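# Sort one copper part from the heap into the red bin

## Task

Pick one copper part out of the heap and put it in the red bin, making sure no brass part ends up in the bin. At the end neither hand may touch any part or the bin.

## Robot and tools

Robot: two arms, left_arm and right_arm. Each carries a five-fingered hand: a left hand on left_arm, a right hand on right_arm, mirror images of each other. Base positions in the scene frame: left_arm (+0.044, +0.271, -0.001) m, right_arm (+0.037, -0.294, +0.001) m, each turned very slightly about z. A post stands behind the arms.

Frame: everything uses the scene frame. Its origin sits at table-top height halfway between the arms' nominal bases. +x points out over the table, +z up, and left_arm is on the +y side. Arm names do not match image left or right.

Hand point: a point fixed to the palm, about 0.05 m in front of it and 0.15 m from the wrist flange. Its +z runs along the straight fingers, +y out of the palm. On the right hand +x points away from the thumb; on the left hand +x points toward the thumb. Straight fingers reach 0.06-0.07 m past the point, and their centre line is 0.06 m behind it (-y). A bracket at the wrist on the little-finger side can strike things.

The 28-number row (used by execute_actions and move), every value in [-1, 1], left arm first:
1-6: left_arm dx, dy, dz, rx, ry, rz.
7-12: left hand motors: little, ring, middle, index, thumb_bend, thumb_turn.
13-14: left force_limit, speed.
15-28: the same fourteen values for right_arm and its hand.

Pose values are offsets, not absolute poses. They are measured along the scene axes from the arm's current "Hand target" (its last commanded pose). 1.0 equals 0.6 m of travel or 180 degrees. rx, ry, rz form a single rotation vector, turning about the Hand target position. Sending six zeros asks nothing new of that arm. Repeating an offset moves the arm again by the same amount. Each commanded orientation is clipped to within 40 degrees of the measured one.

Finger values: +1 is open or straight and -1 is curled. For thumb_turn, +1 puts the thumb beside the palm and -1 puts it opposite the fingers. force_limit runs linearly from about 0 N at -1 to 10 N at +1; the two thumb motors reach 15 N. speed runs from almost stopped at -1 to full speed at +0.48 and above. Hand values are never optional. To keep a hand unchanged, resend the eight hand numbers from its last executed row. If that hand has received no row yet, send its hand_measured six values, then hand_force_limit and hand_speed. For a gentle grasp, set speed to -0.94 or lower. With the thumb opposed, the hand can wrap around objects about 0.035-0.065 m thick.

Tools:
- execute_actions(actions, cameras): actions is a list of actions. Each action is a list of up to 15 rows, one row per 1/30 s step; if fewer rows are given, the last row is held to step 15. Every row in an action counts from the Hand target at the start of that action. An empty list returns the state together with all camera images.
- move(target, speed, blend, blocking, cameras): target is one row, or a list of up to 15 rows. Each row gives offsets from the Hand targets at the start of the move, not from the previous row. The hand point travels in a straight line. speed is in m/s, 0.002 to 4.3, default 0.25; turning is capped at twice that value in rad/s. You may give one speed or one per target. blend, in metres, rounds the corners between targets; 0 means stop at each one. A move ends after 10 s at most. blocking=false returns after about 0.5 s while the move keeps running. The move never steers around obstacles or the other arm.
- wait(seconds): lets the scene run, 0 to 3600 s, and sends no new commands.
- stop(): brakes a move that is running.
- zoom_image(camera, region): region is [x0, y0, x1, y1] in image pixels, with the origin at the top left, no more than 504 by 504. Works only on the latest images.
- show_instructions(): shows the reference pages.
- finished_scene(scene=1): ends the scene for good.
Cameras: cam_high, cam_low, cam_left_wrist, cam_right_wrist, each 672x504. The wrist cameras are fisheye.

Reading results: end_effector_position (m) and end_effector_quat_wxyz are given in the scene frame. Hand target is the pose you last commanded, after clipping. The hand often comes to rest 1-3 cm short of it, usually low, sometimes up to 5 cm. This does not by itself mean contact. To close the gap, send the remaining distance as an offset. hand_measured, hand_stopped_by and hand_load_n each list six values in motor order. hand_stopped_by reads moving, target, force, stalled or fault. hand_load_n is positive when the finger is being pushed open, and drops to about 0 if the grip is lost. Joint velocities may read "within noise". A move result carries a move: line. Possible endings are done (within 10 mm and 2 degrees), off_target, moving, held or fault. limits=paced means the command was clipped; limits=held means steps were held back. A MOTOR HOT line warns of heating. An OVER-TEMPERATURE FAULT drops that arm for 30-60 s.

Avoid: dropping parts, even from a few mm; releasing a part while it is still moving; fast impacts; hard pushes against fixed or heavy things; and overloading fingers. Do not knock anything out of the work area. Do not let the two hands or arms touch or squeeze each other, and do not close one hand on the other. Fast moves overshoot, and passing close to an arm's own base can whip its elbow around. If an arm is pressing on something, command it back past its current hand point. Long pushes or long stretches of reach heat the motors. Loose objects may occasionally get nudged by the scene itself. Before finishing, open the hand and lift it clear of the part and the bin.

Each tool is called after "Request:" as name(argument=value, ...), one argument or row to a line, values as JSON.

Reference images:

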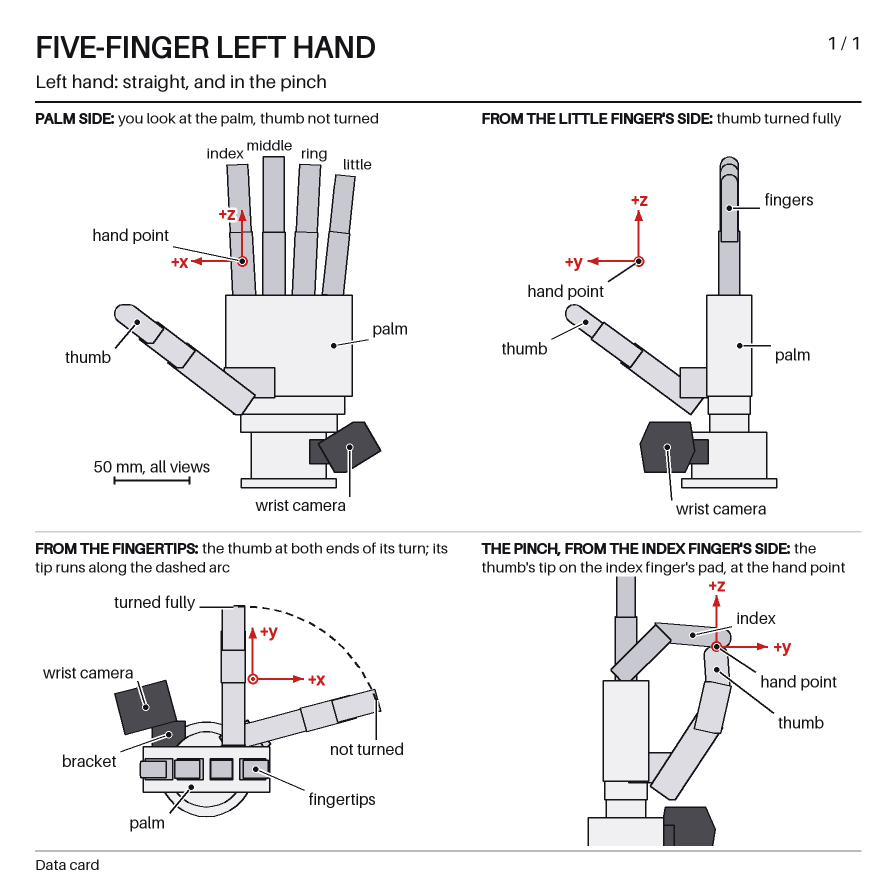

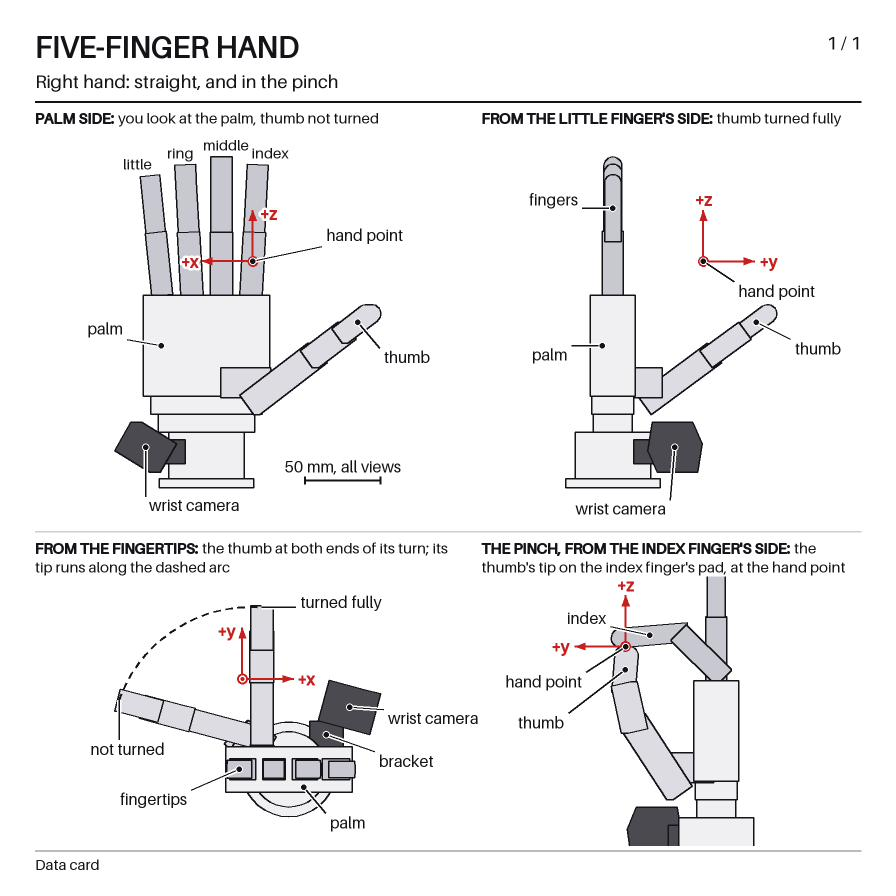

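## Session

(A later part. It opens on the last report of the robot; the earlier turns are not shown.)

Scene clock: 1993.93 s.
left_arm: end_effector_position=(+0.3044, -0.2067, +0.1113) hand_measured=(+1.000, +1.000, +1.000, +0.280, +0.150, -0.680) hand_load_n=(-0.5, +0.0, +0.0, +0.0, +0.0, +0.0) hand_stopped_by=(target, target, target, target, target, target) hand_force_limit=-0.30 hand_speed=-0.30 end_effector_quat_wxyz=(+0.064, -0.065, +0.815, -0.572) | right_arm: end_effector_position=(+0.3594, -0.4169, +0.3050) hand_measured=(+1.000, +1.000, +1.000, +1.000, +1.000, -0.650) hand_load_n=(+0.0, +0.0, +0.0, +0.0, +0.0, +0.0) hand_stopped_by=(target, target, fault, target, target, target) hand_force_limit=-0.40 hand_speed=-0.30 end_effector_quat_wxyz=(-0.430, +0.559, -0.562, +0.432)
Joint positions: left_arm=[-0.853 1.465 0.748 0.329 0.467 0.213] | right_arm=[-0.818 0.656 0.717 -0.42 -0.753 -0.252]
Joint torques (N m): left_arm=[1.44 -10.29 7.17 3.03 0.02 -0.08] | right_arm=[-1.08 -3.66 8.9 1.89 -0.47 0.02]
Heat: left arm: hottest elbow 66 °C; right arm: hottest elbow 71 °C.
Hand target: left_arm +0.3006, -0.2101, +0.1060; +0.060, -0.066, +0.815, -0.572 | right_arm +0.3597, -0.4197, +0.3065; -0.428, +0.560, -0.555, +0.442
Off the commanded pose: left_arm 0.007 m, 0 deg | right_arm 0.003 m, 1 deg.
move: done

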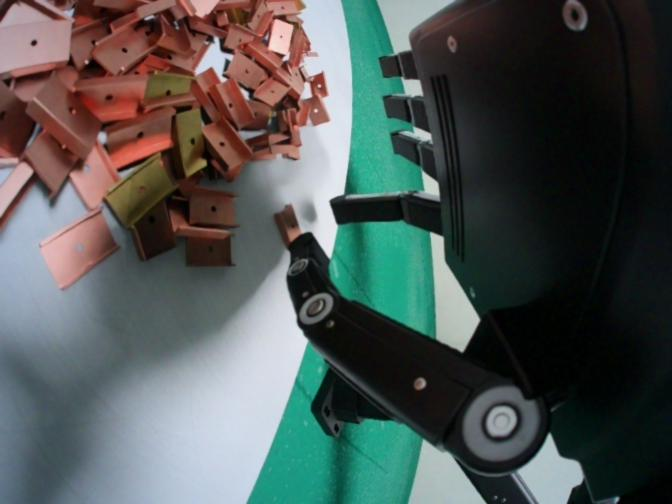

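Request:
move(
  target=[
    [0,0,-0.018,0,0,0,1,1,1,0.12,0.15,-0.68,-0.3,-0.3,0,0,0,0,0,0,1,1,1,1,1,-0.65,-0.4,-0.3],
  ],
  speed=0.05,
  cameras=["cam_left_wrist"],
)

Request:
zoom_image(
  camera="cam_left_wrist",
  region=[240, 170, 400, 290],
)

Scene clock: 1997.37 s.
left_arm: end_effector_position=(+0.3048, -0.2071, +0.0999) hand_measured=(+1.000, +1.000, +1.000, +0.120, +0.150, -0.680) hand_load_n=(+0.0, +0.0, +0.0, +0.0, +0.0, +0.0) hand_stopped_by=(target, target, target, target, target, target) hand_force_limit=-0.30 hand_speed=-0.30 end_effector_quat_wxyz=(+0.064, -0.066, +0.815, -0.572) | right_arm: end_effector_position=(+0.3594, -0.4169, +0.3050) hand_measured=(+1.000, +1.000, +1.000, +1.000, +1.000, -0.650) hand_load_n=(-0.5, +0.0, +0.0, +0.0, +0.0, +0.0) hand_stopped_by=(target, target, fault, target, target, target) hand_force_limit=-0.40 hand_speed=-0.30 end_effector_quat_wxyz=(-0.430, +0.559, -0.562, +0.432)
Joint positions: left_arm=[-0.853 1.491 0.737 0.366 0.467 0.212] | right_arm=[-0.818 0.656 0.717 -0.42 -0.753 -0.252]
Joint torques (N m): left_arm=[1.44 -10.4 6.98 2.93 0.05 -0.08] | right_arm=[-1.08 -3.49 8.88 1.92 -0.47 0.02]
Heat: left arm: hottest elbow 65 °C; right arm: hottest elbow 71 °C.
Hand target: left_arm +0.3006, -0.2100, +0.0951; +0.060, -0.066, +0.815, -0.572 | right_arm +0.3597, -0.4197, +0.3065; -0.428, +0.560, -0.555, +0.442
Off the commanded pose: left_arm 0.007 m, 0 deg | right_arm 0.003 m, 1 deg.
move: done

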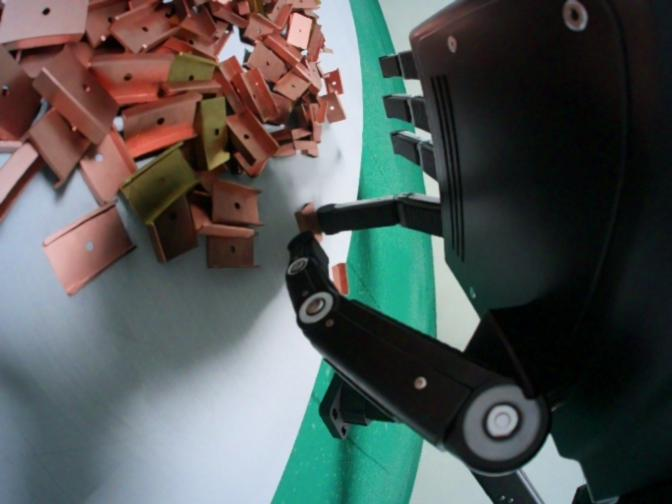

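Scaled by 3.150 from the camera's image (finer frame: 960x720).

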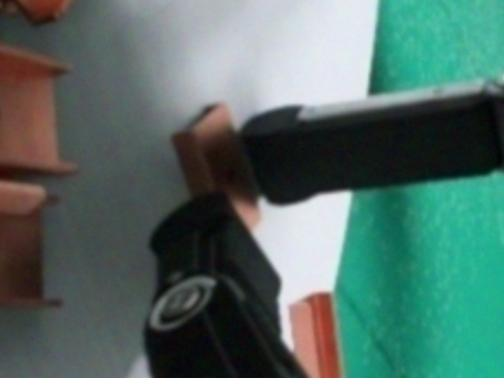

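Request:
move(
  target=[
    [0,0,-0.005,0,0,0,1,1,1,-0.15,0.15,-0.68,-0.7,-0.94,0,0,0,0,0,0,1,1,1,1,1,-0.65,-0.4,-0.3],
  ],
  speed=0.05,
  cameras=["cam_left_wrist"],
)

Request:
zoom_image(
  camera="cam_left_wrist",
  region=[240, 170, 400, 290],
)

Scene clock: 2001.87 s.
left_arm: end_effector_position=(+0.3059, -0.2085, +0.1002) hand_measured=(+1.000, +1.000, +1.000, -0.138, +0.150, -0.680) hand_load_n=(+0.0, +0.0, +0.0, +1.5, +0.0, -0.5) hand_stopped_by=(target, target, target, force, target, target) hand_force_limit=-0.70 hand_speed=-0.94 end_effector_quat_wxyz=(+0.065, -0.065, +0.813, -0.575) | right_arm: end_effector_position=(+0.3594, -0.4169, +0.3050) hand_measured=(+1.000, +1.000, +1.000, +1.000, +1.000, -0.650) hand_load_n=(+0.0, +0.0, +0.0, +0.0, +0.0, +0.0) hand_stopped_by=(target, target, fault, target, target, target) hand_force_limit=-0.40 hand_speed=-0.30 end_effector_quat_wxyz=(-0.430, +0.559, -0.562, +0.432)
Joint positions: left_arm=[-0.853 1.495 0.737 0.378 0.467 0.211] | right_arm=[-0.818 0.656 0.717 -0.42 -0.753 -0.252]
Joint torques (N m): left_arm=[1.38 -10.17 6.72 2.81 0.04 -0.07] | right_arm=[-1.08 -3.49 8.88 1.91 -0.46 0.02]
Heat: left arm: hottest elbow 64 °C; right arm: hottest elbow 71 °C.
Hand target: left_arm +0.3006, -0.2100, +0.0920; +0.060, -0.066, +0.815, -0.572 | right_arm +0.3597, -0.4197, +0.3065; -0.428, +0.560, -0.555, +0.442
Off the commanded pose: left_arm 0.010 m, 1 deg | right_arm 0.003 m, 1 deg.
move: done

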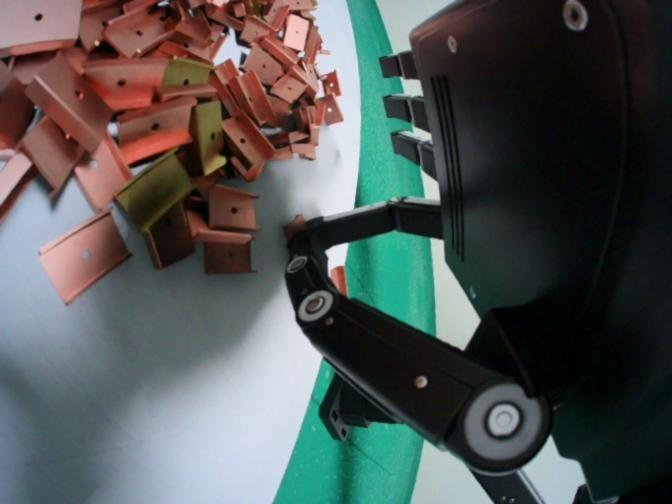

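Scaled by 3.150 from the camera's image (finer frame: 960x720).

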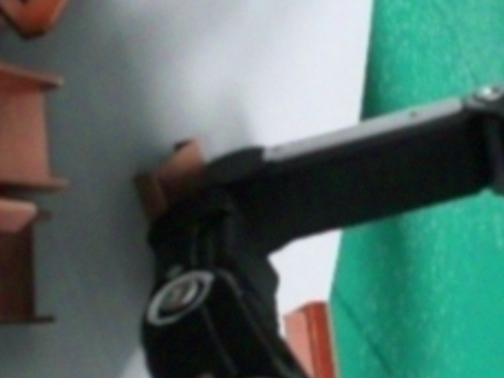

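Request:
move(
  target=[
    [0,0,-0.015,0,0,0,1,1,1,-0.15,0.15,-0.68,-0.7,-0.94,0,0,0,0,0,0,1,1,1,1,1,-0.65,-0.4,-0.3],
  ],
  speed=0.03,
  cameras=["cam_left_wrist"],
)

Request:
zoom_image(
  camera="cam_left_wrist",
  region=[240, 170, 400, 290],
)

Scene clock: 2007.23 s.
left_arm: end_effector_position=(+0.3074, -0.2106, +0.0990) hand_measured=(+1.000, +1.000, +1.000, -0.138, +0.150, -0.680) hand_load_n=(+0.0, +0.0, -0.5, +0.0, -0.5, +0.0) hand_stopped_by=(target, target, target, force, target, target) hand_force_limit=-0.70 hand_speed=-0.94 end_effector_quat_wxyz=(+0.069, -0.064, +0.809, -0.580) | right_arm: end_effector_position=(+0.3594, -0.4169, +0.3050) hand_measured=(+1.000, +1.000, +1.000, +1.000, +1.000, -0.650) hand_load_n=(+0.0, +0.0, +0.0, +0.0, +0.0, +0.0) hand_stopped_by=(target, target, fault, target, target, target) hand_force_limit=-0.40 hand_speed=-0.30 end_effector_quat_wxyz=(-0.430, +0.559, -0.562, +0.432)
Joint positions: left_arm=[-0.853 1.506 0.733 0.411 0.467 0.208] | right_arm=[-0.818 0.656 0.717 -0.42 -0.753 -0.252]
Joint torques (N m): left_arm=[1.44 -9.41 6.28 2.67 0.03 -0.04] | right_arm=[-1.08 -3.43 8.88 1.92 -0.47 0.02]
Heat: left arm: hottest elbow 64 °C; right arm: hottest elbow 71 °C.
Hand target: left_arm +0.3006, -0.2099, +0.0829; +0.060, -0.066, +0.815, -0.572 | right_arm +0.3597, -0.4197, +0.3065; -0.428, +0.560, -0.555, +0.442
Off the commanded pose: left_arm 0.017 m, 2 deg | right_arm 0.003 m, 1 deg.
move: off_target (left_arm)

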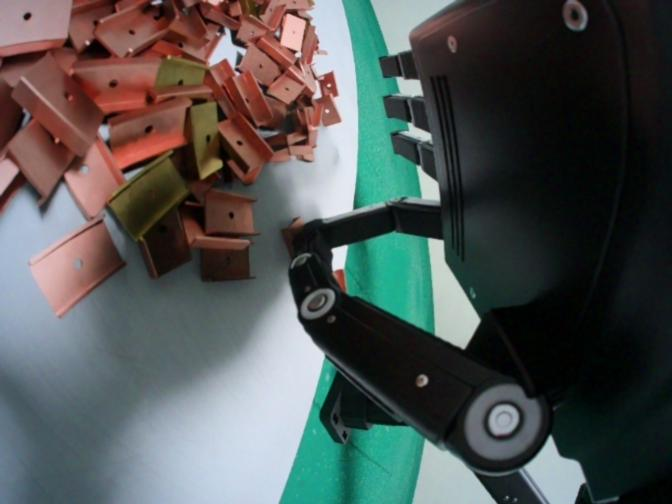

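Scaled by 3.150 from the camera's image (finer frame: 960x720).

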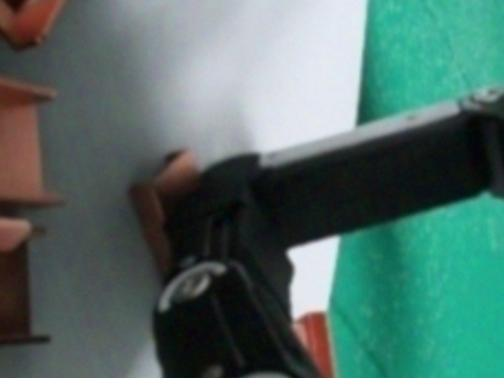

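Request:
wait(
  seconds=0.1,
  cameras=["cam_low", "cam_left_wrist", "cam_high"],
)

Request:
zoom_image(
  camera="cam_low",
  region=[150, 200, 230, 260],
)

Request:
zoom_image(
  camera="cam_left_wrist",
  region=[260, 190, 360, 265],
)

Scene clock: 2020.50 s.
left_arm: end_effector_position=(+0.3074, -0.2106, +0.0990) hand_measured=(+1.000, +1.000, +1.000, -0.138, +0.150, -0.680) hand_load_n=(+0.0, +0.0, +0.0, +0.0, -0.5, +0.0) hand_stopped_by=(target, target, target, force, target, target) hand_force_limit=-0.70 hand_speed=-0.94 end_effector_quat_wxyz=(+0.069, -0.064, +0.809, -0.580) | right_arm: end_effector_position=(+0.3594, -0.4169, +0.3050) hand_measured=(+1.000, +1.000, +1.000, +1.000, +1.000, -0.650) hand_load_n=(+0.0, +0.0, +0.0, +0.0, +0.0, +0.0) hand_stopped_by=(target, target, fault, target, target, target) hand_force_limit=-0.40 hand_speed=-0.30 end_effector_quat_wxyz=(-0.430, +0.559, -0.562, +0.432)
Joint positions: left_arm=[-0.853 1.506 0.733 0.411 0.467 0.208] | right_arm=[-0.818 0.656 0.717 -0.42 -0.753 -0.252]
Joint torques (N m): left_arm=[1.44 -9.41 6.3 2.7 0.04 -0.05] | right_arm=[-1.08 -3.49 8.87 1.92 -0.46 0.02]
Heat: left arm: hottest elbow 62 °C; right arm: hottest elbow 71 °C.
Hand target: left_arm +0.3006, -0.2099, +0.0829; +0.060, -0.066, +0.815, -0.572 | right_arm +0.3597, -0.4197, +0.3065; -0.428, +0.560, -0.555, +0.442
Off the commanded pose: left_arm 0.017 m, 2 deg | right_arm 0.003 m, 1 deg.
wait: 0.10 s; at rest from the start
Images, in order (width x height): cam_high 672x504, cam_low 672x504, cam_left_wrist 672x504.

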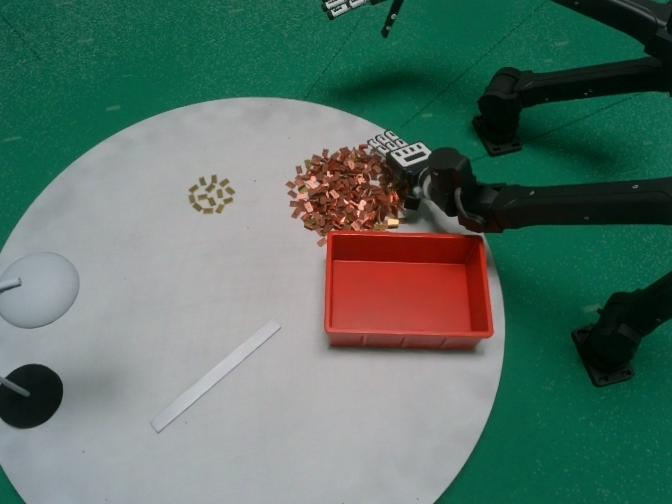

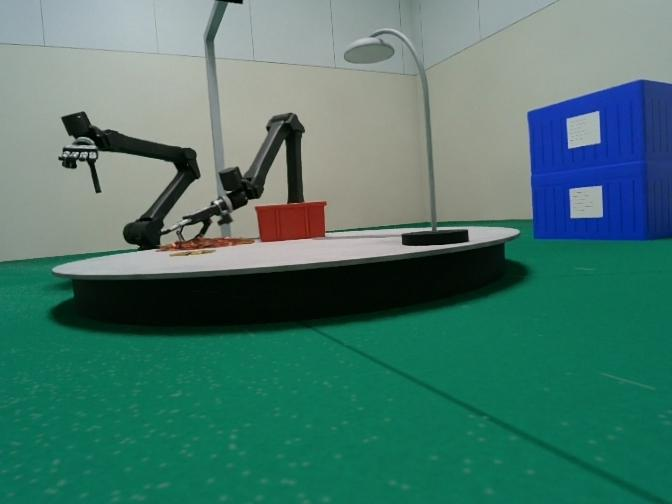

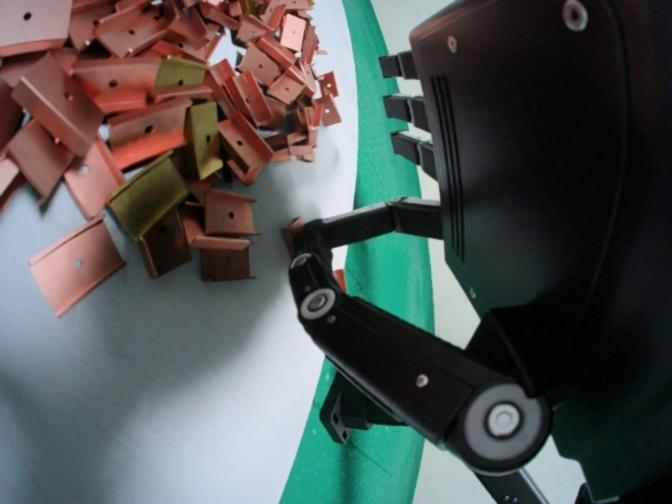

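Scaled by 6.300.

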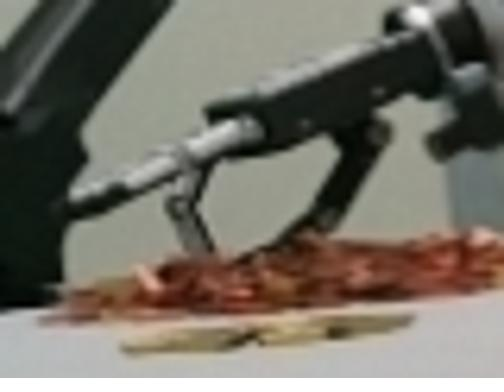

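Scaled by 5.040 from the camera's image (finer frame: 960x720).

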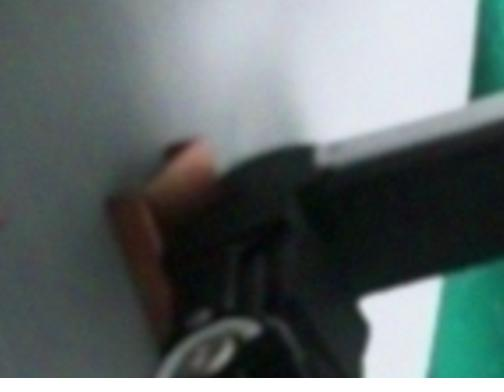

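Request:
move(
  target=[
    [0,0,0.0,0,0,0,1,1,1,0.28,0.15,-0.68,-0.3,-0.3,0,0,0,0,0,0,1,1,1,1,1,-0.65,-0.4,-0.3],
    [0.0,0,0.06,0,0,0,1,1,1,0.28,0.15,-0.68,-0.3,-0.3,0,0,0,0,0,0,1,1,1,1,1,-0.65,-0.4,-0.3],
  ],
  speed=0.15,
  cameras=["cam_left_wrist"],
)

Request:
zoom_image(
  camera="cam_left_wrist",
  region=[200, 150, 360, 270],
)

Scene clock: 2038.23 s.
left_arm: end_effector_position=(+0.2988, -0.2003, +0.1052) hand_measured=(+1.000, +1.000, +1.000, +0.280, +0.150, -0.680) hand_load_n=(+0.0, +0.0, +0.0, +0.0, +0.0, +0.0) hand_stopped_by=(target, target, target, target, target, target) hand_force_limit=-0.30 hand_speed=-0.30 end_effector_quat_wxyz=(+0.057, -0.072, +0.820, -0.564) | right_arm: end_effector_position=(+0.3594, -0.4169, +0.3050) hand_measured=(+1.000, +1.000, +1.000, +1.000, +1.000, -0.650) hand_load_n=(+0.0, +0.0, -0.5, +0.0, +0.0, +0.0) hand_stopped_by=(target, target, fault, target, target, target) hand_force_limit=-0.40 hand_speed=-0.30 end_effector_quat_wxyz=(-0.430, +0.559, -0.562, +0.432)
Joint positions: left_arm=[-0.853 1.456 0.733 0.313 0.467 0.207] | right_arm=[-0.818 0.656 0.717 -0.42 -0.753 -0.252]
Joint torques (N m): left_arm=[1.44 -11.69 9.21 1.87 0.05 -0.05] | right_arm=[-1.14 -3.49 8.87 1.91 -0.47 0.01]
Heat: left arm: hottest elbow 61 °C; right arm: hottest elbow 72 °C.
Hand target: left_arm +0.3006, -0.2100, +0.1192; +0.060, -0.066, +0.815, -0.572 | right_arm +0.3597, -0.4197, +0.3065; -0.428, +0.560, -0.555, +0.442
Off the commanded pose: left_arm 0.017 m, 1 deg | right_arm 0.003 m, 1 deg.
move: off_target (left_arm)

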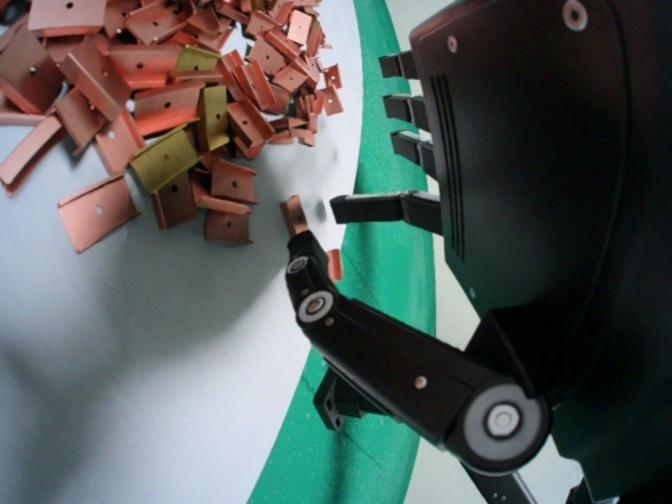

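Scaled by 3.150 from the camera's image (finer frame: 960x720).

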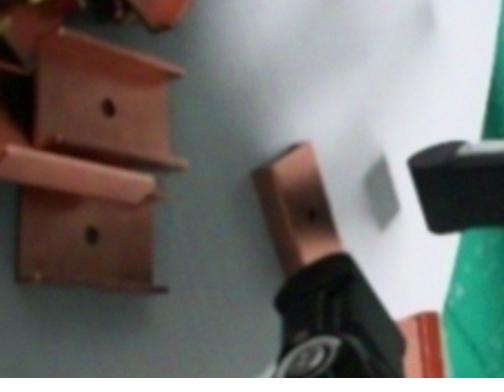

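Request:
move(
  target=[
    [0,0,0.03,0,0,0,1,1,1,0.28,0.15,-0.68,-0.3,-0.3,0,0,0,0,0,0,1,1,1,1,1,-0.65,-0.4,-0.3],
    [0.003,0.018,0.02,0,0,0,1,1,1,0.28,0.27,-0.68,-0.3,-0.3,0,0,0,0,0,0,1,1,1,1,1,-0.65,-0.4,-0.3],
    [0.003,0.018,-0.016,0,0,0,1,1,1,0.28,0.27,-0.68,-0.3,-0.3,0,0,0,0,0,0,1,1,1,1,1,-0.65,-0.4,-0.3],
  ],
  speed=0.1,
  cameras=["cam_left_wrist"],
)

Request:
zoom_image(
  camera="cam_left_wrist",
  region=[240, 170, 400, 290],
)

Scene clock: 2048.00 s.
left_arm: end_effector_position=(+0.2964, -0.2010, +0.1129) hand_measured=(+1.000, +1.000, +1.000, +0.280, +0.270, -0.680) hand_load_n=(+0.0, +0.0, +0.0, +0.0, +0.0, +0.0) hand_stopped_by=(target, target, target, target, target, target) hand_force_limit=-0.30 hand_speed=-0.30 end_effector_quat_wxyz=(+0.055, -0.065, +0.817, -0.571) | right_arm: end_effector_position=(+0.3594, -0.4169, +0.3050) hand_measured=(+1.000, +1.000, +1.000, +1.000, +1.000, -0.650) hand_load_n=(+0.0, +0.0, +0.0, -0.5, +0.5, +0.0) hand_stopped_by=(target, target, fault, target, target, target) hand_force_limit=-0.40 hand_speed=-0.30 end_effector_quat_wxyz=(-0.430, +0.559, -0.562, +0.432)
Joint positions: left_arm=[-0.853 1.443 0.733 0.313 0.481 0.207] | right_arm=[-0.818 0.656 0.717 -0.42 -0.753 -0.252]
Joint torques (N m): left_arm=[2.9 -9.93 7.2 3.04 0.23 0.04] | right_arm=[-1.08 -3.55 8.87 1.91 -0.47 0.01]
Heat: left arm: hottest elbow 62 °C; right arm: hottest elbow 72 °C.
Hand target: left_arm +0.3024, -0.1992, +0.1095; +0.060, -0.066, +0.815, -0.572 | right_arm +0.3597, -0.4197, +0.3065; -0.428, +0.560, -0.555, +0.442
Off the commanded pose: left_arm 0.007 m, 1 deg | right_arm 0.003 m, 1 deg.
move: done; target 2's new numbers were sent with left_arm's hand 0.019 m and 2 deg from that target

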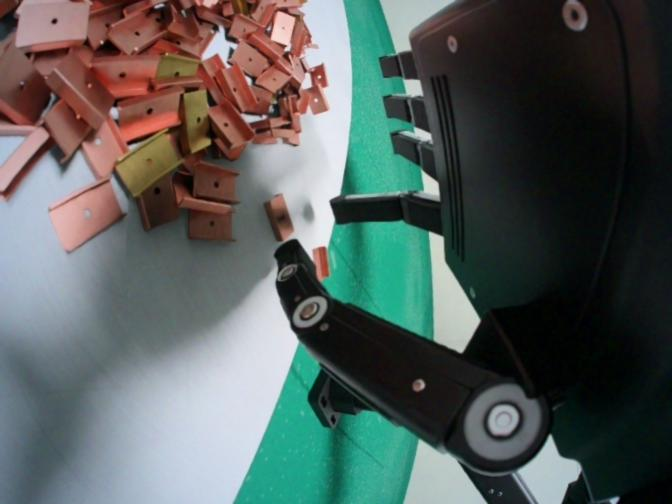

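Scaled by 3.150 from the camera's image (finer frame: 960x720).

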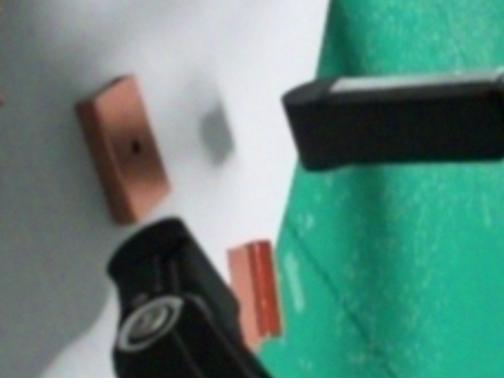

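Request:
move(
  target=[
    [0.017,0.011,-0.003,0,0,0,1,1,1,0.28,0.27,-0.68,-0.3,-0.3,0,0,0,0,0,0,1,1,1,1,1,-0.65,-0.4,-0.3],
  ],
  speed=0.1,
  cameras=["cam_left_wrist"],
)

Request:
zoom_image(
  camera="cam_left_wrist",
  region=[240, 170, 400, 290],
)

Scene clock: 2053.00 s.
left_arm: end_effector_position=(+0.3060, -0.1939, +0.1113) hand_measured=(+1.000, +1.000, +1.000, +0.280, +0.270, -0.680) hand_load_n=(+0.0, +0.0, +0.0, +0.0, +0.0, +0.0) hand_stopped_by=(target, target, target, target, target, target) hand_force_limit=-0.30 hand_speed=-0.30 end_effector_quat_wxyz=(+0.055, -0.066, +0.816, -0.572) | right_arm: end_effector_position=(+0.3594, -0.4169, +0.3050) hand_measured=(+1.000, +1.000, +1.000, +1.000, +1.000, -0.650) hand_load_n=(+0.0, -0.5, +0.0, +0.0, +0.0, +0.0) hand_stopped_by=(target, target, fault, target, target, target) hand_force_limit=-0.40 hand_speed=-0.30 end_effector_quat_wxyz=(-0.430, +0.559, -0.562, +0.432)
Joint positions: left_arm=[-0.823 1.448 0.733 0.314 0.508 0.218] | right_arm=[-0.818 0.656 0.717 -0.42 -0.753 -0.252]
Joint torques (N m): left_arm=[2.9 -9.76 7.43 2.89 0.24 0.06] | right_arm=[-1.14 -3.49 8.91 1.92 -0.46 0.02]
Heat: left arm: hottest elbow 61 °C; right arm: hottest elbow 72 °C.
Hand target: left_arm +0.3125, -0.1926, +0.1077; +0.060, -0.066, +0.815, -0.572 | right_arm +0.3597, -0.4197, +0.3065; -0.428, +0.560, -0.555, +0.442
Off the commanded pose: left_arm 0.008 m, 1 deg | right_arm 0.003 m, 1 deg.
move: done

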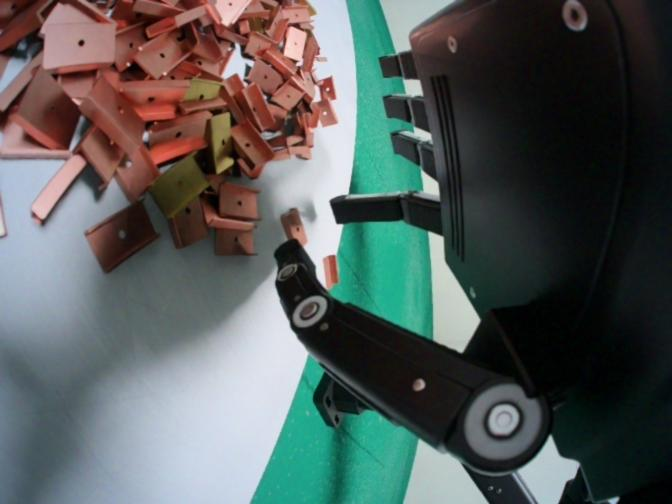

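Scaled by 3.150 from the camera's image (finer frame: 960x720).

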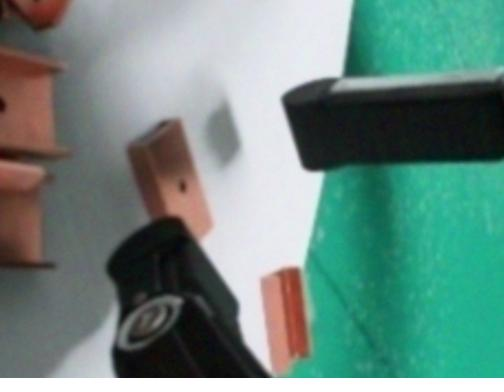

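Request:
move(
  target=[
    [0,0,-0.0205,0,0,0,1,1,1,0.2,0.27,-0.68,-0.3,-0.3,0,0,0,0,0,0,1,1,1,1,1,-0.65,-0.4,-0.3],
  ],
  speed=0.05,
  cameras=["cam_left_wrist"],
)

Request:
zoom_image(
  camera="cam_left_wrist",
  region=[240, 170, 400, 290],
)

Scene clock: 2056.33 s.
left_arm: end_effector_position=(+0.3073, -0.1953, +0.1007) hand_measured=(+1.000, +1.000, +1.000, +0.200, +0.270, -0.680) hand_load_n=(+0.0, +0.0, -0.5, +0.0, -0.5, +0.0) hand_stopped_by=(target, target, target, target, target, target) hand_force_limit=-0.30 hand_speed=-0.30 end_effector_quat_wxyz=(+0.055, -0.065, +0.815, -0.573) | right_arm: end_effector_position=(+0.3594, -0.4169, +0.3050) hand_measured=(+1.000, +1.000, +1.000, +1.000, +1.000, -0.650) hand_load_n=(-0.5, +0.0, +0.0, +0.0, +0.0, +0.0) hand_stopped_by=(target, target, fault, target, target, target) hand_force_limit=-0.40 hand_speed=-0.30 end_effector_quat_wxyz=(-0.430, +0.559, -0.562, +0.432)
Joint positions: left_arm=[-0.823 1.476 0.724 0.355 0.51 0.219] | right_arm=[-0.818 0.656 0.717 -0.42 -0.753 -0.252]
Joint torques (N m): left_arm=[2.96 -10.05 6.91 2.86 0.18 0.05] | right_arm=[-1.03 -3.55 8.87 1.94 -0.47 0.02]
Heat: left arm: hottest elbow 61 °C; right arm: hottest elbow 72 °C.
Hand target: left_arm +0.3126, -0.1926, +0.0954; +0.060, -0.066, +0.815, -0.572 | right_arm +0.3597, -0.4197, +0.3065; -0.428, +0.560, -0.555, +0.442
Off the commanded pose: left_arm 0.008 m, 1 deg | right_arm 0.003 m, 1 deg.
move: done

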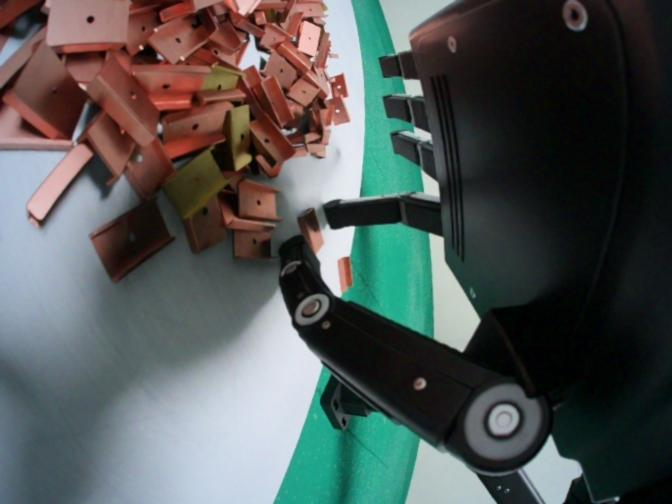

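Scaled by 3.150 from the camera's image (finer frame: 960x720).

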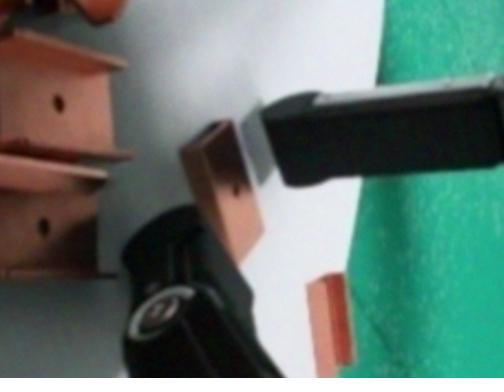

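Request:
move(
  target=[
    [0,0,-0.005,0,0,0,1,1,1,0.2,0.27,-0.68,-0.3,-0.3,0,0,0,0,0,0,1,1,1,1,1,-0.65,-0.4,-0.3],
    [0,0,-0.005,0,0,0,1,1,1,-0.16,0.27,-0.68,-0.5,-0.93,0,0,0,0,0,0,1,1,1,1,1,-0.65,-0.4,-0.3],
  ],
  speed=0.05,
  cameras=["cam_left_wrist"],
)

Request:
zoom_image(
  camera="cam_left_wrist",
  region=[240, 170, 400, 290],
)

Scene clock: 2063.87 s.
left_arm: end_effector_position=(+0.3084, -0.1966, +0.1015) hand_measured=(+1.000, +1.000, +1.000, -0.160, +0.270, -0.680) hand_load_n=(+0.0, +0.0, +0.0, +1.0, +0.0, +0.0) hand_stopped_by=(target, target, target, target, target, target) hand_force_limit=-0.50 hand_speed=-0.93 end_effector_quat_wxyz=(+0.058, -0.064, +0.813, -0.576) | right_arm: end_effector_position=(+0.3594, -0.4169, +0.3050) hand_measured=(+1.000, +1.000, +1.000, +1.000, +1.000, -0.650) hand_load_n=(+0.0, +0.0, +0.0, +0.0, +0.0, +0.0) hand_stopped_by=(target, target, fault, target, target, target) hand_force_limit=-0.40 hand_speed=-0.30 end_effector_quat_wxyz=(-0.430, +0.559, -0.562, +0.432)
Joint positions: left_arm=[-0.823 1.479 0.724 0.367 0.51 0.219] | right_arm=[-0.818 0.656 0.717 -0.42 -0.753 -0.252]
Joint torques (N m): left_arm=[2.9 -9.7 6.69 2.8 0.18 0.05] | right_arm=[-1.14 -3.6 8.88 1.89 -0.47 0.02]
Heat: left arm: hottest elbow 61 °C; right arm: hottest elbow 72 °C.
Hand target: left_arm +0.3126, -0.1926, +0.0923; +0.060, -0.066, +0.815, -0.572 | right_arm +0.3597, -0.4197, +0.3065; -0.428, +0.560, -0.555, +0.442
Off the commanded pose: left_arm 0.011 m, 1 deg | right_arm 0.003 m, 1 deg.
move: off_target (left_arm)

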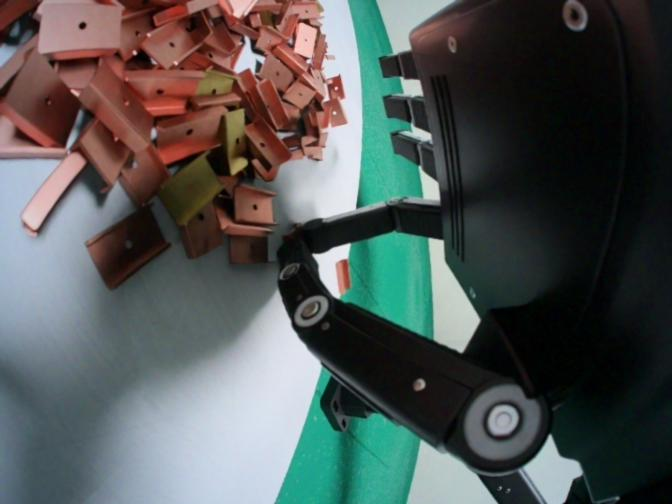

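Scaled by 3.150 from the camera's image (finer frame: 960x720).

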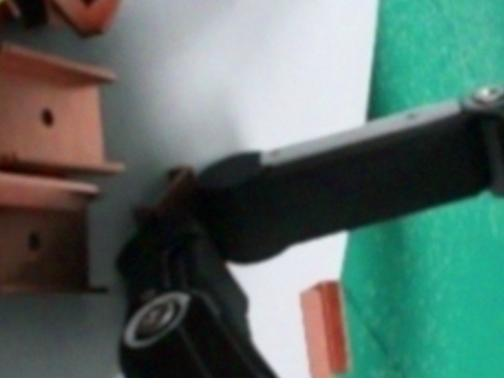

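Request:
move(
  target=[
    [0,0,0,0,0,0,1,1,1,-0.3,0.27,-0.68,-0.05,-0.93,0,0,0,0,0,0,1,1,1,1,1,-0.65,-0.4,-0.3],
  ],
  speed=0.05,
  cameras=["cam_left_wrist"],
)

Request:
zoom_image(
  camera="cam_left_wrist",
  region=[260, 190, 360, 265],
)

Scene clock: 2067.50 s.
left_arm: end_effector_position=(+0.3088, -0.1970, +0.1021) hand_measured=(+1.000, +1.000, +1.000, -0.300, +0.270, -0.680) hand_load_n=(-0.5, -0.5, -0.5, +3.5, +0.0, +0.0) hand_stopped_by=(target, target, target, target, target, target) hand_force_limit=-0.05 hand_speed=-0.93 end_effector_quat_wxyz=(+0.059, -0.063, +0.812, -0.577) | right_arm: end_effector_position=(+0.3594, -0.4169, +0.3050) hand_measured=(+1.000, +1.000, +1.000, +1.000, +1.000, -0.650) hand_load_n=(+0.0, +0.0, +0.0, +0.0, +0.0, +0.0) hand_stopped_by=(target, target, fault, target, target, target) hand_force_limit=-0.40 hand_speed=-0.30 end_effector_quat_wxyz=(-0.430, +0.559, -0.562, +0.432)
Joint positions: left_arm=[-0.823 1.48 0.724 0.371 0.51 0.219] | right_arm=[-0.818 0.656 0.717 -0.42 -0.753 -0.252]
Joint torques (N m): left_arm=[2.96 -9.7 6.69 2.61 0.18 0.05] | right_arm=[-1.14 -3.55 8.88 1.91 -0.46 0.02]
Heat: left arm: hottest elbow 61 °C; right arm: hottest elbow 72 °C.
Hand target: left_arm +0.3126, -0.1926, +0.0924; +0.060, -0.066, +0.815, -0.572 | right_arm +0.3597, -0.4197, +0.3065; -0.428, +0.560, -0.555, +0.442
Off the commanded pose: left_arm 0.011 m, 1 deg | right_arm 0.003 m, 1 deg.
move: done

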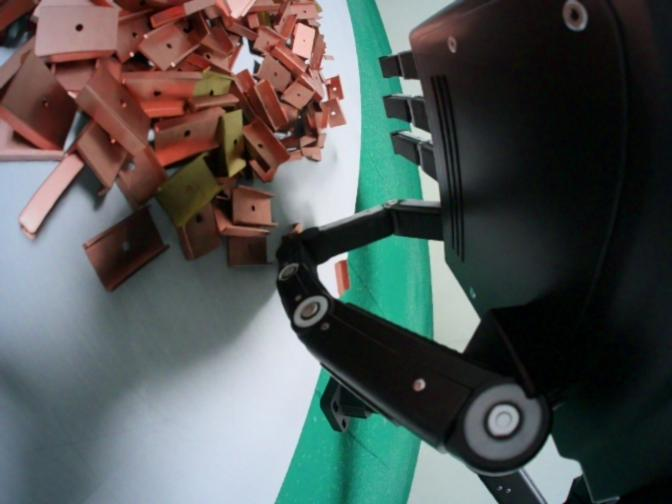

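Scaled by 5.040 from the camera's image (finer frame: 960x720).

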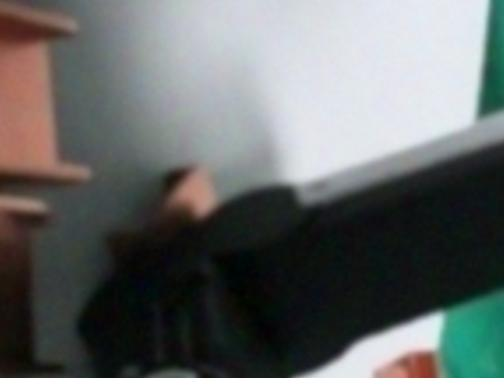

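Request:
move(
  target=[
    [0.008,-0.018,0.1,0,0,0,1,1,1,-0.3,0.27,-0.68,-0.05,-0.93,0,0,0,0,0,0,1,1,1,1,1,-0.65,-0.4,-0.3],
  ],
  speed=0.15,
  cameras=["cam_left_wrist"],
)

Request:
zoom_image(
  camera="cam_left_wrist",
  region=[240, 170, 400, 290],
)

Scene clock: 2071.90 s.
left_arm: end_effector_position=(+0.3074, -0.1944, +0.1351) hand_measured=(+1.000, +1.000, +1.000, -0.300, +0.270, -0.680) hand_load_n=(+0.0, +0.0, -0.5, +3.5, +0.0, +0.0) hand_stopped_by=(target, target, target, target, target, target) hand_force_limit=-0.05 hand_speed=-0.93 end_effector_quat_wxyz=(+0.050, -0.071, +0.822, -0.563) | right_arm: end_effector_position=(+0.3594, -0.4169, +0.3050) hand_measured=(+1.000, +1.000, +1.000, +1.000, +1.000, -0.650) hand_load_n=(+0.0, +0.0, +0.0, +0.0, +0.0, +0.0) hand_stopped_by=(target, target, fault, target, target, target) hand_force_limit=-0.40 hand_speed=-0.30 end_effector_quat_wxyz=(-0.430, +0.559, -0.562, +0.432)
Joint positions: left_arm=[-0.823 1.403 0.781 0.196 0.506 0.219] | right_arm=[-0.818 0.656 0.717 -0.42 -0.753 -0.252]
Joint torques (N m): left_arm=[2.2 -10.99 10.44 1.8 0.04 0.02] | right_arm=[-1.14 -3.55 8.9 1.92 -0.46 0.02]
Heat: left arm: hottest elbow 61 °C; right arm: hottest elbow 72 °C.
Hand target: left_arm +0.3174, -0.2033, +0.1523; +0.060, -0.066, +0.815, -0.572 | right_arm +0.3597, -0.4197, +0.3065; -0.428, +0.560, -0.555, +0.442
Off the commanded pose: left_arm 0.022 m, 2 deg | right_arm 0.003 m, 1 deg.
move: off_target (left_arm)

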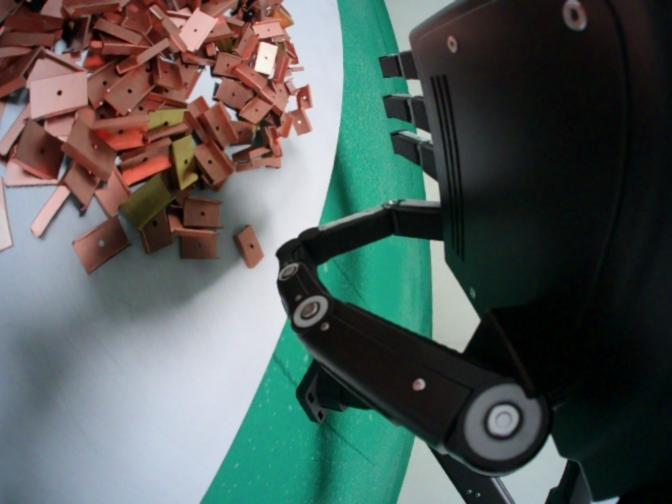

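Scaled by 3.150 from the camera's image (finer frame: 960x720).

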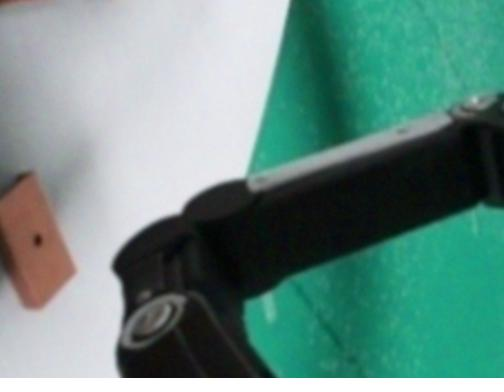

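Request:
move(
  target=[
    [-0.033,0.022,-0.03,0,0,0,1,1,1,0.25,0.27,-0.68,-0.3,-0.3,0,0,0,0,0,0,1,1,1,1,1,-0.65,-0.4,-0.3],
    [-0.033,0.022,-0.074,0,0,0,1,1,1,0.25,0.27,-0.68,-0.3,-0.3,0,0,0,0,0,0,1,1,1,1,1,-0.65,-0.4,-0.3],
  ],
  speed=0.1,
  cameras=["cam_left_wrist"],
)

Request:
zoom_image(
  camera="cam_left_wrist",
  region=[240, 170, 400, 290],
)

Scene clock: 2085.20 s.
left_arm: end_effector_position=(+0.3023, -0.1851, +0.1085) hand_measured=(+1.000, +1.000, +1.000, +0.250, +0.270, -0.680) hand_load_n=(+0.0, +0.0, +0.0, +0.0, +0.5, +0.0) hand_stopped_by=(target, target, target, target, target, target) hand_force_limit=-0.30 hand_speed=-0.30 end_effector_quat_wxyz=(+0.061, -0.071, +0.817, -0.569) | right_arm: end_effector_position=(+0.3594, -0.4169, +0.3050) hand_measured=(+1.000, +1.000, +1.000, +1.000, +1.000, -0.650) hand_load_n=(+0.0, +0.0, +0.0, +0.0, +0.0, +0.0) hand_stopped_by=(target, target, fault, target, target, target) hand_force_limit=-0.40 hand_speed=-0.30 end_effector_quat_wxyz=(-0.430, +0.559, -0.562, +0.432)
Joint positions: left_arm=[-0.823 1.425 0.703 0.319 0.492 0.219] | right_arm=[-0.818 0.656 0.717 -0.42 -0.753 -0.252]
Joint torques (N m): left_arm=[1.08 -9.88 7.27 3.02 0.02 -0.05] | right_arm=[-1.03 -3.49 8.88 1.92 -0.46 0.01]
Heat: left arm: hottest elbow 62 °C; right arm: hottest elbow 72 °C.
Hand target: left_arm +0.2975, -0.1901, +0.1079; +0.060, -0.066, +0.815, -0.572 | right_arm +0.3597, -0.4197, +0.3065; -0.428, +0.560, -0.555, +0.442
Off the commanded pose: left_arm 0.007 m, 1 deg | right_arm 0.003 m, 1 deg.
move: done

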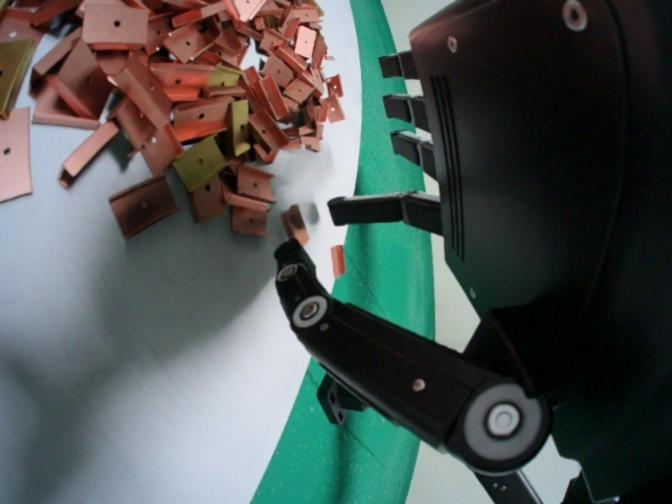

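Scaled by 3.150 from the camera's image (finer frame: 960x720).

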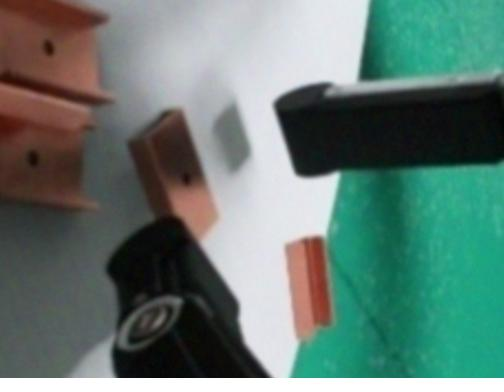

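Request:
move(
  target=[
    [0,0,-0.0165,0,0,0,1,1,1,0.25,0.27,-0.68,-0.3,-0.3,0,0,0,0,0,0,1,1,1,1,1,-0.65,-0.4,-0.3],
  ],
  speed=0.04,
)

Request:
move(
  target=[
    [0,0,-0.01,0,0,0,1,1,1,0.25,0.27,-0.68,-0.3,-0.3,0,0,0,0,0,0,1,1,1,1,1,-0.65,-0.4,-0.3],
  ],
  speed=0.04,
  cameras=["cam_left_wrist"],
)

Request:
zoom_image(
  camera="cam_left_wrist",
  region=[240, 170, 400, 290],
)

Scene clock: 2089.40 s.
left_arm: end_effector_position=(+0.3029, -0.1859, +0.1017) hand_measured=(+1.000, +1.000, +1.000, +0.250, +0.270, -0.680) hand_load_n=(+0.0, +0.0, +0.0, +0.0, +0.0, +0.0) hand_stopped_by=(target, target, target, target, target, target) hand_force_limit=-0.30 hand_speed=-0.30 end_effector_quat_wxyz=(+0.063, -0.070, +0.816, -0.571) | right_arm: end_effector_position=(+0.3594, -0.4169, +0.3050) hand_measured=(+1.000, +1.000, +1.000, +1.000, +1.000, -0.650) hand_load_n=(+0.0, +0.0, +0.0, +0.0, +0.0, +0.0) hand_stopped_by=(target, target, fault, target, target, target) hand_force_limit=-0.40 hand_speed=-0.30 end_effector_quat_wxyz=(-0.430, +0.559, -0.562, +0.432)
Joint positions: left_arm=[-0.823 1.443 0.694 0.353 0.492 0.219] | right_arm=[-0.818 0.656 0.717 -0.42 -0.753 -0.252]
Joint torques (N m): left_arm=[1.14 -9.64 7.01 2.92 0.03 -0.05] | right_arm=[-1.2 -3.43 8.85 1.92 -0.46 0.01]
Heat: left arm: hottest elbow 62 °C; right arm: hottest elbow 72 °C.
Hand target: left_arm +0.2976, -0.1902, +0.0980; +0.060, -0.066, +0.815, -0.572 | right_arm +0.3597, -0.4197, +0.3065; -0.428, +0.560, -0.555, +0.442
Off the commanded pose: left_arm 0.008 m, 1 deg | right_arm 0.003 m, 1 deg.
move: done

Scene clock: 2089.90 s.
left_arm: end_effector_position=(+0.3042, -0.1874, +0.1004) hand_measured=(+1.000, +1.000, +1.000, +0.250, +0.270, -0.680) hand_load_n=(+0.0, +0.0, +0.0, +0.0, -0.5, +0.0) hand_stopped_by=(target, target, target, target, target, target) hand_force_limit=-0.30 hand_speed=-0.30 end_effector_quat_wxyz=(+0.066, -0.068, +0.813, -0.575) | right_arm: end_effector_position=(+0.3594, -0.4169, +0.3050) hand_measured=(+1.000, +1.000, +1.000, +1.000, +1.000, -0.650) hand_load_n=(+0.0, +0.0, +0.0, +0.0, +0.0, +0.0) hand_stopped_by=(target, target, fault, target, target, target) hand_force_limit=-0.40 hand_speed=-0.30 end_effector_quat_wxyz=(-0.430, +0.559, -0.562, +0.432)
Joint positions: left_arm=[-0.823 1.452 0.691 0.376 0.492 0.219] | right_arm=[-0.818 0.656 0.717 -0.42 -0.753 -0.252]
Joint torques (N m): left_arm=[1.03 -9.41 6.68 2.85 0.03 -0.04] | right_arm=[-1.08 -3.49 8.85 1.92 -0.47 0.02]
Heat: left arm: hottest elbow 62 °C; right arm: hottest elbow 72 °C.
Hand target: left_arm +0.2976, -0.1901, +0.0919; +0.060, -0.066, +0.815, -0.572 | right_arm +0.3597, -0.4197, +0.3065; -0.428, +0.560, -0.555, +0.442
Off the commanded pose: left_arm 0.011 m, 1 deg | right_arm 0.003 m, 1 deg.
move: off_target (left_arm)

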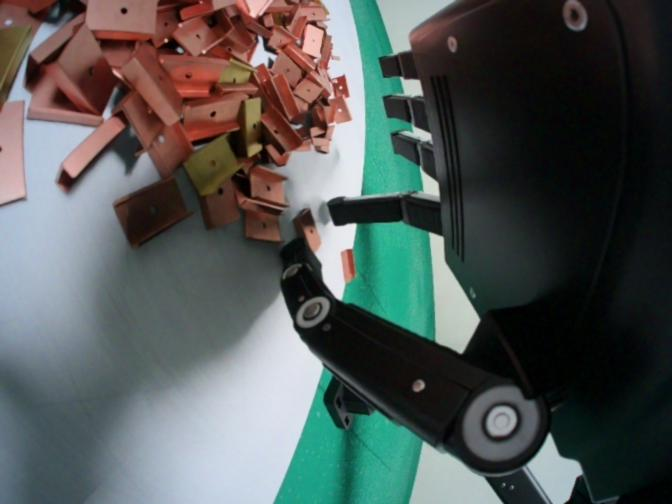

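Scaled by 3.150 from the camera's image (finer frame: 960x720).

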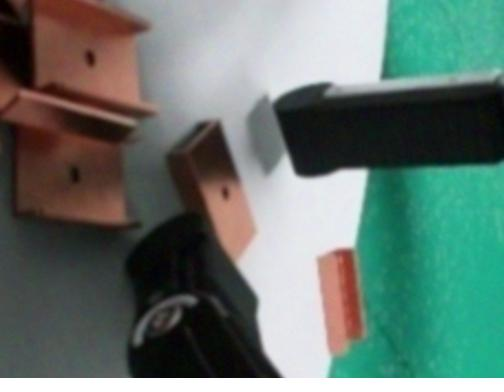

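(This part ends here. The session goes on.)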